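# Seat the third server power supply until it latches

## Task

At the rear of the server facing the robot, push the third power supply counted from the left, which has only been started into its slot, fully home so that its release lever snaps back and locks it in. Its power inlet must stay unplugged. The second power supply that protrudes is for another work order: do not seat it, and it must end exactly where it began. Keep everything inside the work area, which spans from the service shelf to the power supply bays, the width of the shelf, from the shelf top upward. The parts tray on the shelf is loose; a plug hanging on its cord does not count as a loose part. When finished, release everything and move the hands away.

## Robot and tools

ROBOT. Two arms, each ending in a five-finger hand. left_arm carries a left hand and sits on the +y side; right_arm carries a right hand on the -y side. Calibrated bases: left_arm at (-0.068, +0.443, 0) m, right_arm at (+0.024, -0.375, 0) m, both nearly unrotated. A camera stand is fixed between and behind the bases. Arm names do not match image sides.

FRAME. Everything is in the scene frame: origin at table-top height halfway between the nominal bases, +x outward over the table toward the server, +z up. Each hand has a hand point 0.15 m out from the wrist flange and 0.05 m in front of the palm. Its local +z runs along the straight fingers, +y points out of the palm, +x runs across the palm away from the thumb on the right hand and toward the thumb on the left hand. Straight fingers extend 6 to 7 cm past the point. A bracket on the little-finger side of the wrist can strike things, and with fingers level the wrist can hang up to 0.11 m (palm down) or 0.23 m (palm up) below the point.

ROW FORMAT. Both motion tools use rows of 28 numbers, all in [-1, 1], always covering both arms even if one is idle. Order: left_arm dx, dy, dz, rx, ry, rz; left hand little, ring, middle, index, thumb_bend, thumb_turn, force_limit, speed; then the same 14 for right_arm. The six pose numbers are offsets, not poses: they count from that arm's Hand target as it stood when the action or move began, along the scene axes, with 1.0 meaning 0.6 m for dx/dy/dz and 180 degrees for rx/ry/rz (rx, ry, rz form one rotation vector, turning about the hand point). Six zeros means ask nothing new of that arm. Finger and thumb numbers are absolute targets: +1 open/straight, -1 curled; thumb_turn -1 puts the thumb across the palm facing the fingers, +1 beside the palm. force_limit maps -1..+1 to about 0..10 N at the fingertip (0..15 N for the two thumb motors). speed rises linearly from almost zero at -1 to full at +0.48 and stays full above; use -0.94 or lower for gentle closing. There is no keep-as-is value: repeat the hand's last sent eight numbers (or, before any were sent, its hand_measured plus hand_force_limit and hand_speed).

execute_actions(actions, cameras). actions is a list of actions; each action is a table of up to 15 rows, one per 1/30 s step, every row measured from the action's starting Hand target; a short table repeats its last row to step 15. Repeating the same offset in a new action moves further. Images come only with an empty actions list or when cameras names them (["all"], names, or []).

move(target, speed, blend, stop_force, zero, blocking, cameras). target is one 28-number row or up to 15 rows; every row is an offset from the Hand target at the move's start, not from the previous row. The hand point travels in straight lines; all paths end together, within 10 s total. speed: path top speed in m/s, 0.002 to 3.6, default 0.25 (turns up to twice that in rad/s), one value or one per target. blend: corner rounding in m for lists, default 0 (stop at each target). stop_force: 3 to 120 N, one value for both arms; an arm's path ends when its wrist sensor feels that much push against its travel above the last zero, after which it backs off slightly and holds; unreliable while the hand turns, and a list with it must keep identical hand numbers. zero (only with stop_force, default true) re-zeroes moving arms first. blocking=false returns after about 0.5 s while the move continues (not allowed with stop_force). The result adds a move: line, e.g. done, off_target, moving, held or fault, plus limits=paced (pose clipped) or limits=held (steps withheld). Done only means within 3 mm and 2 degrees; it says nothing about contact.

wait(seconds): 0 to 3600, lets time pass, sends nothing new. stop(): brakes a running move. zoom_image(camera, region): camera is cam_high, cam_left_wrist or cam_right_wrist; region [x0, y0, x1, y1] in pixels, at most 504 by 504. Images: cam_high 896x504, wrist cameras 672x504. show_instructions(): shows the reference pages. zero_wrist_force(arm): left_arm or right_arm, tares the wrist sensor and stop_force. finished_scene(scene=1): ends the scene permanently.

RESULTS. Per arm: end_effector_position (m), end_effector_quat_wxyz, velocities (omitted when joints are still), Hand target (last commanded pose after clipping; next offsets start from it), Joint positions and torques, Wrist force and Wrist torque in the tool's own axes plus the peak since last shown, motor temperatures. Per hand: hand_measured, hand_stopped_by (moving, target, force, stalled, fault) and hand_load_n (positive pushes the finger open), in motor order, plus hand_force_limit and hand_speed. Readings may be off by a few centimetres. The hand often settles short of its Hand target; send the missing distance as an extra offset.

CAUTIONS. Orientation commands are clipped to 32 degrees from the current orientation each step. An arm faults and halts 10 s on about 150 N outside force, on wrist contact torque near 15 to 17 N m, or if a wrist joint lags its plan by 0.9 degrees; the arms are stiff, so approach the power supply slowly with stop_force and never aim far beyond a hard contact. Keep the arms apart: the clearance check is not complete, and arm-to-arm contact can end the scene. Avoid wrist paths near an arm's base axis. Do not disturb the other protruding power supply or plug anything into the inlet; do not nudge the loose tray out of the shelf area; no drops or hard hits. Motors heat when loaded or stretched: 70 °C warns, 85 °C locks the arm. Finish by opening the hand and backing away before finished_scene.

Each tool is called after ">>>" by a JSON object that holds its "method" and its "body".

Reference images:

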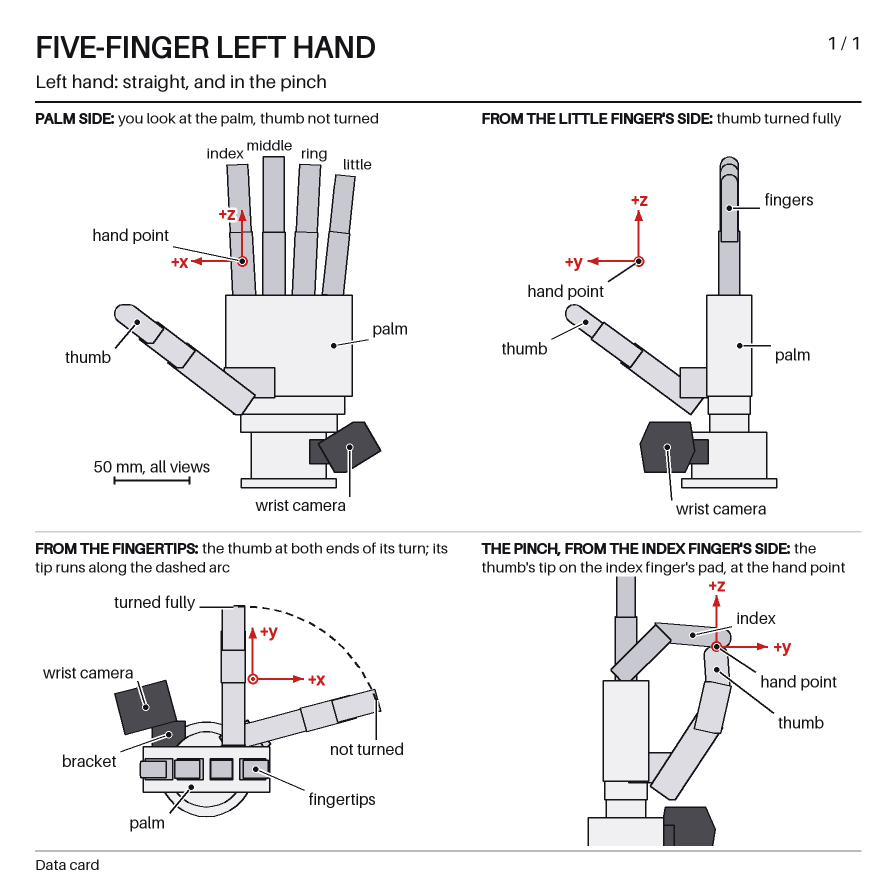

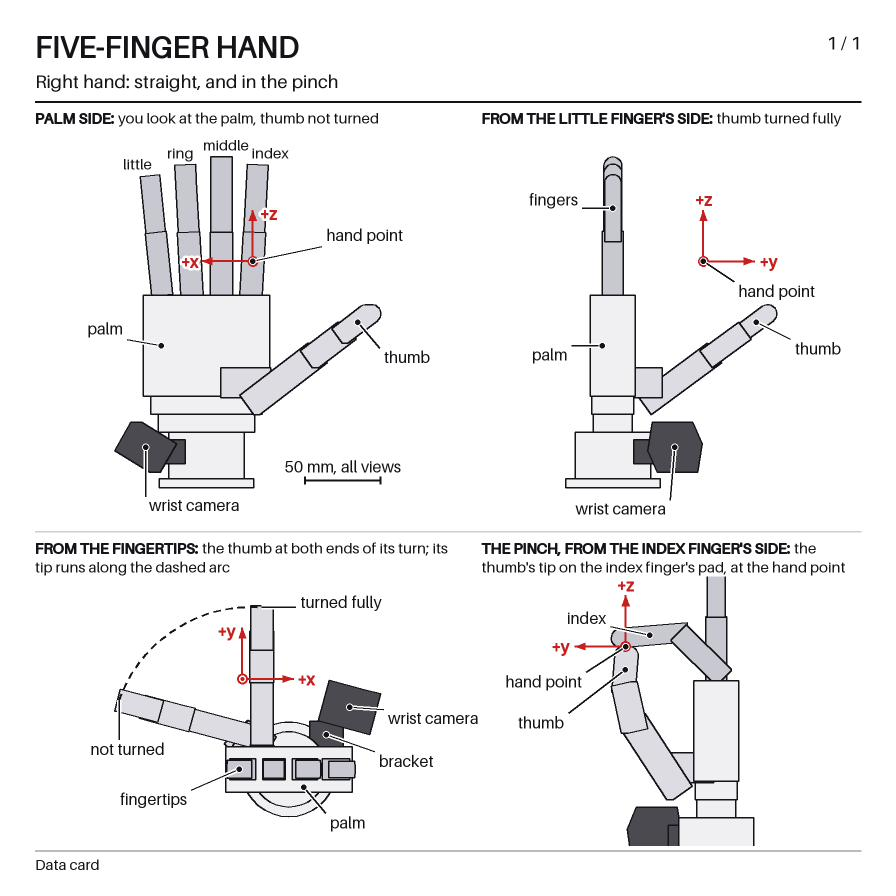

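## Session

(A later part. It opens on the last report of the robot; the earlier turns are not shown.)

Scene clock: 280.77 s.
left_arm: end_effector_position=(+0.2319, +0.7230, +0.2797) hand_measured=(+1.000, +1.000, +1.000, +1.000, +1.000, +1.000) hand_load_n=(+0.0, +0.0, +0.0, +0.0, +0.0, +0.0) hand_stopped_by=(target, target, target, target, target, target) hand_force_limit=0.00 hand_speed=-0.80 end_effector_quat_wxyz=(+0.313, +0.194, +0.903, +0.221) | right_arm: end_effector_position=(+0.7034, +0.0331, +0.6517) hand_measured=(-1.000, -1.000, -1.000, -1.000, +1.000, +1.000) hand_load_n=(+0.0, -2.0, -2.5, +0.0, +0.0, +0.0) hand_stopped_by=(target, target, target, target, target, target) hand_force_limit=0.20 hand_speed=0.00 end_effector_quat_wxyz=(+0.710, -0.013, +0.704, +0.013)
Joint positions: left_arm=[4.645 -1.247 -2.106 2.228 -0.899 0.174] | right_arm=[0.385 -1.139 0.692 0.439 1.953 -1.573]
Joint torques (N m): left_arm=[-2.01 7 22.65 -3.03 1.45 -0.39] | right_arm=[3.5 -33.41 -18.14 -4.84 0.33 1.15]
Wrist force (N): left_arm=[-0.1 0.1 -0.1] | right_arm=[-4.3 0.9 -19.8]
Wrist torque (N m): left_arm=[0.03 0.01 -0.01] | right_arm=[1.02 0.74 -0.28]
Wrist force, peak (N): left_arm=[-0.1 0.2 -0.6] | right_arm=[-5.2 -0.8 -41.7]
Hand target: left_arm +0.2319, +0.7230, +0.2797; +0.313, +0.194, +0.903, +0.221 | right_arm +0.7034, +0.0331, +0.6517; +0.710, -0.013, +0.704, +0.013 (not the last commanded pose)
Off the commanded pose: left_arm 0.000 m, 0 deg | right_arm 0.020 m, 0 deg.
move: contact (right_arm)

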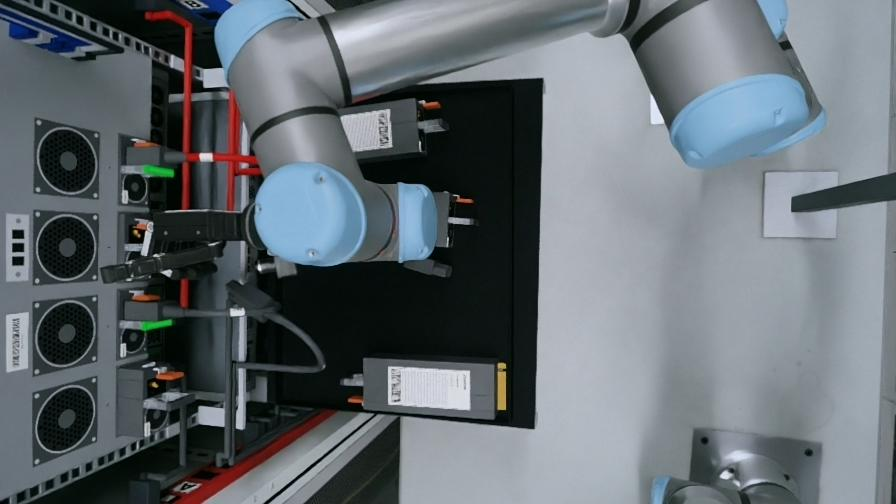

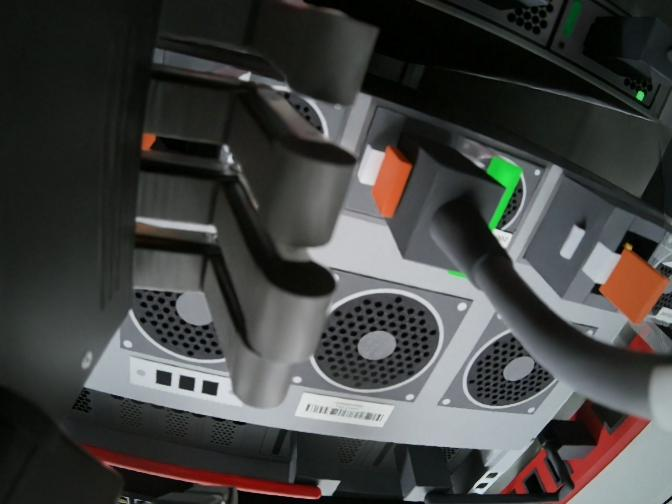

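>>> {"method": "move", "body": {"target": [0,0,0,0,0,0,1,1,1,1,1,1,0,-0.8,0.05,0,0,0,0,0,-1,-1,-1,-1,1,1,0.2,0], "speed": 0.006, "stop_force": 25, "cameras": ["cam_high","cam_right_wrist"]}}

>>> {"method": "zoom_image", "body": {"camera": "cam_high", "region": [90, 130, 240, 330]}}

Scene clock: 284.83 s.
left_arm: end_effector_position=(+0.2319, +0.7230, +0.2797) hand_measured=(+1.000, +1.000, +1.000, +1.000, +1.000, +1.000) hand_load_n=(+0.0, +0.0, +0.0, +0.0, +0.0, +0.0) hand_stopped_by=(target, target, target, target, target, target) hand_force_limit=0.00 hand_speed=-0.80 end_effector_quat_wxyz=(+0.313, +0.194, +0.903, +0.221) | right_arm: end_effector_position=(+0.7040, +0.0332, +0.6519) hand_measured=(-1.000, -1.000, -1.000, -1.000, +1.000, +1.000) hand_load_n=(+0.0, -3.0, -4.5, +0.0, +0.0, +0.0) hand_stopped_by=(target, target, target, target, target, target) hand_force_limit=0.20 hand_speed=0.00 end_effector_quat_wxyz=(+0.710, -0.013, +0.704, +0.013)
Joint positions: left_arm=[4.645 -1.247 -2.106 2.228 -0.899 0.174] | right_arm=[0.385 -1.138 0.689 0.44 1.953 -1.573]
Joint torques (N m): left_arm=[-2.11 6.66 22.23 -2.97 1.51 -0.75] | right_arm=[-1.41 -26.87 -7.39 -8.37 0.67 -0.25]
Wrist force (N): left_arm=[-0.3 0.2 -0.3] | right_arm=[-3.0 -3.4 -39.9]
Wrist torque (N m): left_arm=[0.04 0.03 -0.02] | right_arm=[1.61 1.38 -0.36]
Wrist force, peak (N): left_arm=[-0.2 -0.2 -0.6] | right_arm=[-0.5 -3.8 -49.7]
Hand target: left_arm +0.2319, +0.7230, +0.2797; +0.313, +0.194, +0.903, +0.221 | right_arm +0.7040, +0.0332, +0.6519; +0.710, -0.013, +0.704, +0.013 (not the last commanded pose)
Off the commanded pose: left_arm 0.000 m, 0 deg | right_arm 0.029 m, 0 deg.
move: contact (right_arm)

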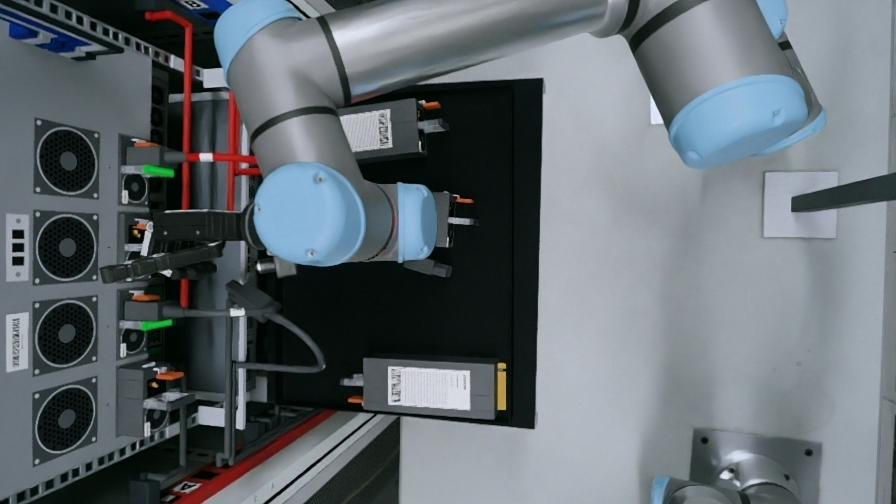

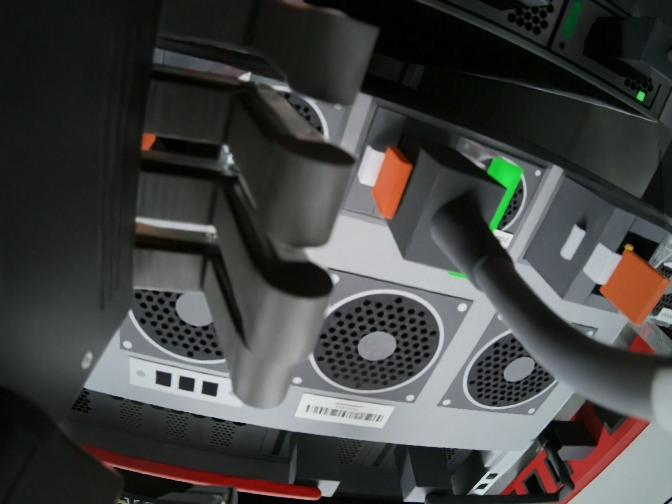

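Scaled by 2.520.

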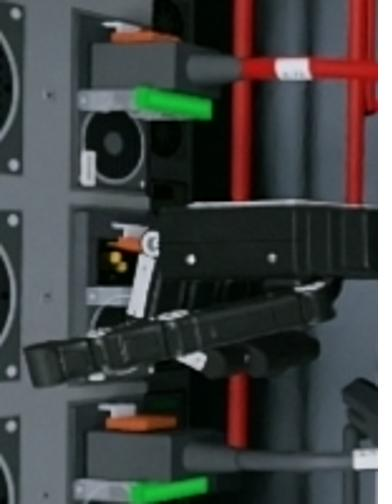

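>>> {"method": "move", "body": {"target": [0,0,0,0,0,0,1,1,1,1,1,1,0,-0.8,0.03,0,0,0,0,0,-1,-1,-1,-1,1,1,0.2,0], "speed": 0.01, "stop_force": 20, "cameras": ["cam_high"]}}

>>> {"method": "zoom_image", "body": {"camera": "cam_high", "region": [90, 130, 240, 330]}}

Scene clock: 293.70 s.
left_arm: end_effector_position=(+0.2319, +0.7230, +0.2797) hand_measured=(+1.000, +1.000, +1.000, +1.000, +1.000, +1.000) hand_load_n=(+0.0, +0.0, +0.0, +0.0, +0.0, +0.0) hand_stopped_by=(target, target, target, target, target, target) hand_force_limit=0.00 hand_speed=-0.80 end_effector_quat_wxyz=(+0.313, +0.194, +0.903, +0.221) | right_arm: end_effector_position=(+0.7108, +0.0332, +0.6520) hand_measured=(-1.000, -1.000, -1.000, -1.000, +1.000, +1.000) hand_load_n=(+0.0, -3.5, -5.5, +0.0, +0.0, +0.0) hand_stopped_by=(target, target, target, target, target, target) hand_force_limit=0.20 hand_speed=0.00 end_effector_quat_wxyz=(+0.710, -0.013, +0.704, +0.014)
Joint positions: left_arm=[4.645 -1.247 -2.106 2.228 -0.899 0.174] | right_arm=[0.379 -1.119 0.66 0.45 1.948 -1.573]
Joint torques (N m): left_arm=[-1.05 7.66 23.33 -3.05 1.69 -0.52] | right_arm=[-5.64 -21.61 -5.2 -10.27 0.83 0.78]
Wrist force (N): left_arm=[0.0 0.0 -0.3] | right_arm=[-3.3 -6.3 -57.2]
Wrist torque (N m): left_arm=[0.02 -0.01 0.00] | right_arm=[2.16 1.93 -0.44]
Wrist force, peak (N): left_arm=[-0.6 0.1 -0.3] | right_arm=[-0.1 -3.0 -73.5]
Hand target: left_arm +0.2319, +0.7230, +0.2797; +0.313, +0.194, +0.903, +0.221 | right_arm +0.7108, +0.0332, +0.6520; +0.710, -0.013, +0.704, +0.014 (not the last commanded pose)
Off the commanded pose: left_arm 0.000 m, 0 deg | right_arm 0.011 m, 0 deg.
move: contact (right_arm)

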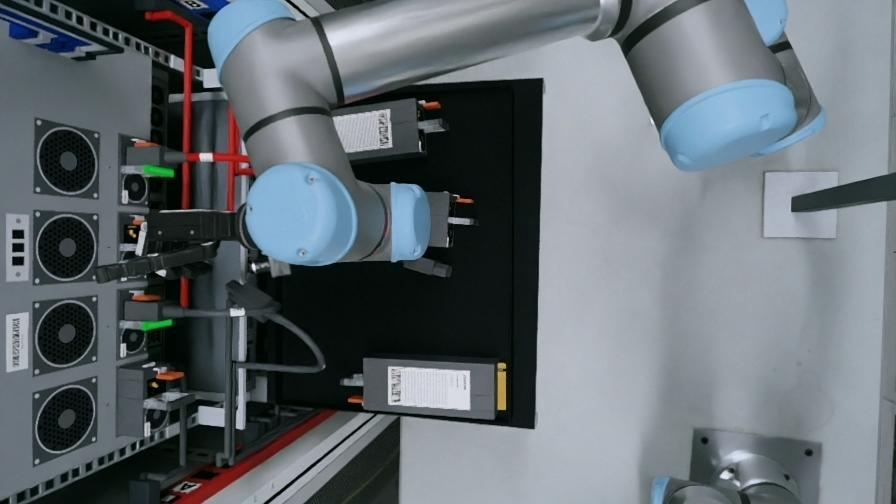

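Scaled by 2.520.

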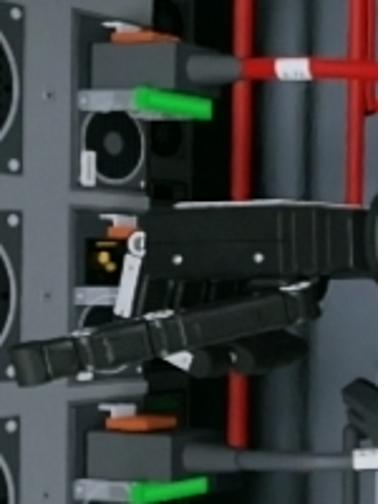

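>>> {"method": "move", "body": {"target": [0,0,0,0,0,0,1,1,1,1,1,1,0,-0.8,-0.2,0,0,0,0,0,-1,-1,-1,-1,1,1,0.2,0], "speed": 0.08, "cameras": ["cam_high","cam_right_wrist"]}}

>>> {"method": "zoom_image", "body": {"camera": "cam_high", "region": [90, 130, 290, 330]}}

Scene clock: 297.53 s.
left_arm: end_effector_position=(+0.2319, +0.7230, +0.2797) hand_measured=(+1.000, +1.000, +1.000, +1.000, +1.000, +1.000) hand_load_n=(+0.0, +0.0, +0.0, +0.0, -0.5, +0.0) hand_stopped_by=(target, target, target, target, target, target) hand_force_limit=0.00 hand_speed=-0.80 end_effector_quat_wxyz=(+0.313, +0.194, +0.903, +0.221) | right_arm: end_effector_position=(+0.5907, +0.0333, +0.6521) hand_measured=(-1.000, -1.000, -1.000, -1.000, +1.000, +1.000) hand_load_n=(+0.0, +0.0, +0.0, +0.0, +0.0, +0.0) hand_stopped_by=(target, target, target, target, target, target) hand_force_limit=0.20 hand_speed=0.00 end_effector_quat_wxyz=(+0.710, -0.013, +0.704, +0.014)
Joint positions: left_arm=[4.645 -1.247 -2.106 2.228 -0.899 0.174] | right_arm=[0.49 -1.387 1.027 0.35 2.058 -1.574]
Joint torques (N m): left_arm=[-0.82 8 23.08 -3.12 1.69 -0.37] | right_arm=[-11.79 -15.62 -28.82 -0.58 -0.8 -1.26]
Wrist force (N): left_arm=[-0.3 0.0 -0.3] | right_arm=[-0.8 1.3 0.3]
Wrist torque (N m): left_arm=[0.02 0.04 -0.02] | right_arm=[0.16 0.10 -0.15]
Wrist force, peak (N): left_arm=[-0.2 0.0 -0.6] | right_arm=[-3.1 -6.4 -57.6]
Hand target: left_arm +0.2319, +0.7230, +0.2797; +0.313, +0.194, +0.903, +0.221 | right_arm +0.5908, +0.0332, +0.6520; +0.710, -0.013, +0.704, +0.014
Off the commanded pose: left_arm 0.000 m, 0 deg | right_arm 0.000 m, 0 deg.
move: done

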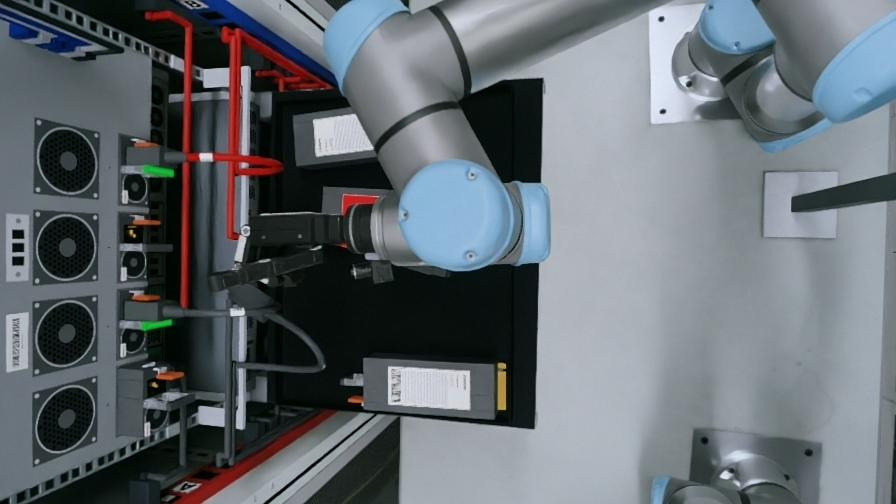

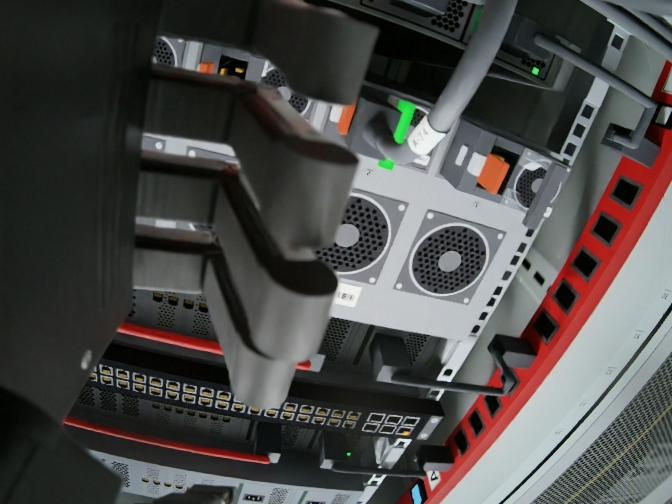

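Scaled by 2.520.

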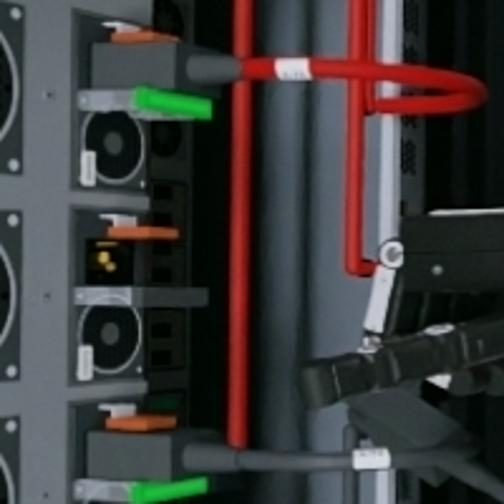

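>>> {"method": "move", "body": {"target": [0,0,0,0,0,0,1,1,1,1,1,1,0,-0.8,-0.18,0,0.1,0,0,0,-1,-1,-1,-1,1,1,0.2,0], "speed": 0.15, "cameras": ["cam_high"]}}

>>> {"method": "zoom_image", "body": {"camera": "cam_high", "region": [90, 130, 240, 450]}}

Scene clock: 301.40 s.
left_arm: end_effector_position=(+0.2319, +0.7230, +0.2797) hand_measured=(+1.000, +1.000, +1.000, +1.000, +1.000, +1.000) hand_load_n=(+0.0, +0.0, +0.0, +0.0, +0.0, +0.0) hand_stopped_by=(target, target, target, target, target, target) hand_force_limit=0.00 hand_speed=-0.80 end_effector_quat_wxyz=(+0.313, +0.194, +0.903, +0.221) | right_arm: end_effector_position=(+0.4828, +0.0333, +0.7121) hand_measured=(-1.000, -1.000, -1.000, -1.000, +1.000, +1.000) hand_load_n=(+0.0, +0.0, +0.0, +0.0, +0.0, +0.0) hand_stopped_by=(target, target, target, target, target, target) hand_force_limit=0.20 hand_speed=0.00 end_effector_quat_wxyz=(+0.710, -0.013, +0.704, +0.014)
Joint positions: left_arm=[4.645 -1.247 -2.106 2.228 -0.899 0.174] | right_arm=[0.638 -1.493 0.98 0.502 2.206 -1.576]
Joint torques (N m): left_arm=[-0.77 6.59 22.67 -3.38 1.69 -0.33] | right_arm=[-12.15 -12.25 -13.01 -3.56 -0.9 1.36]
Wrist force (N): left_arm=[0.1 -0.1 -0.1] | right_arm=[-1.0 0.6 0.2]
Wrist torque (N m): left_arm=[-0.01 -0.02 0.01] | right_arm=[0.08 0.13 -0.18]
Wrist force, peak (N): left_arm=[-0.3 0.1 -0.6] | right_arm=[-1.6 1.0 -1.1]
Hand target: left_arm +0.2319, +0.7230, +0.2797; +0.313, +0.194, +0.903, +0.221 | right_arm +0.4828, +0.0332, +0.7120; +0.710, -0.013, +0.704, +0.014
Off the commanded pose: left_arm 0.000 m, 0 deg | right_arm 0.000 m, 0 deg.
move: done

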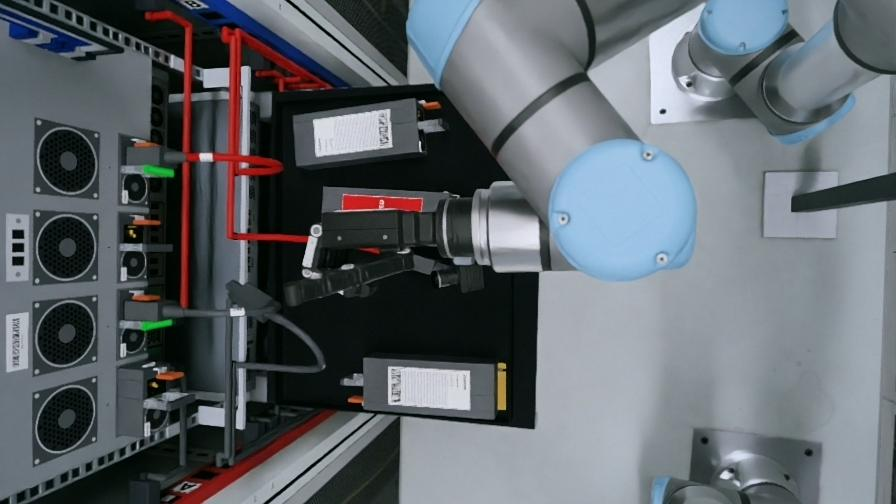

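Scaled by 1.575.

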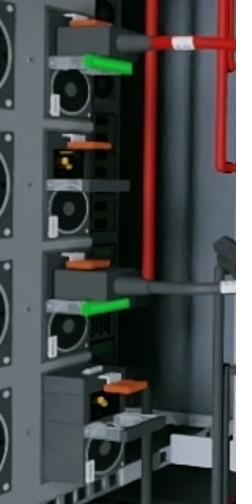

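>>> {"method": "finished_scene", "body": {}}

The scene is finished: the task was done.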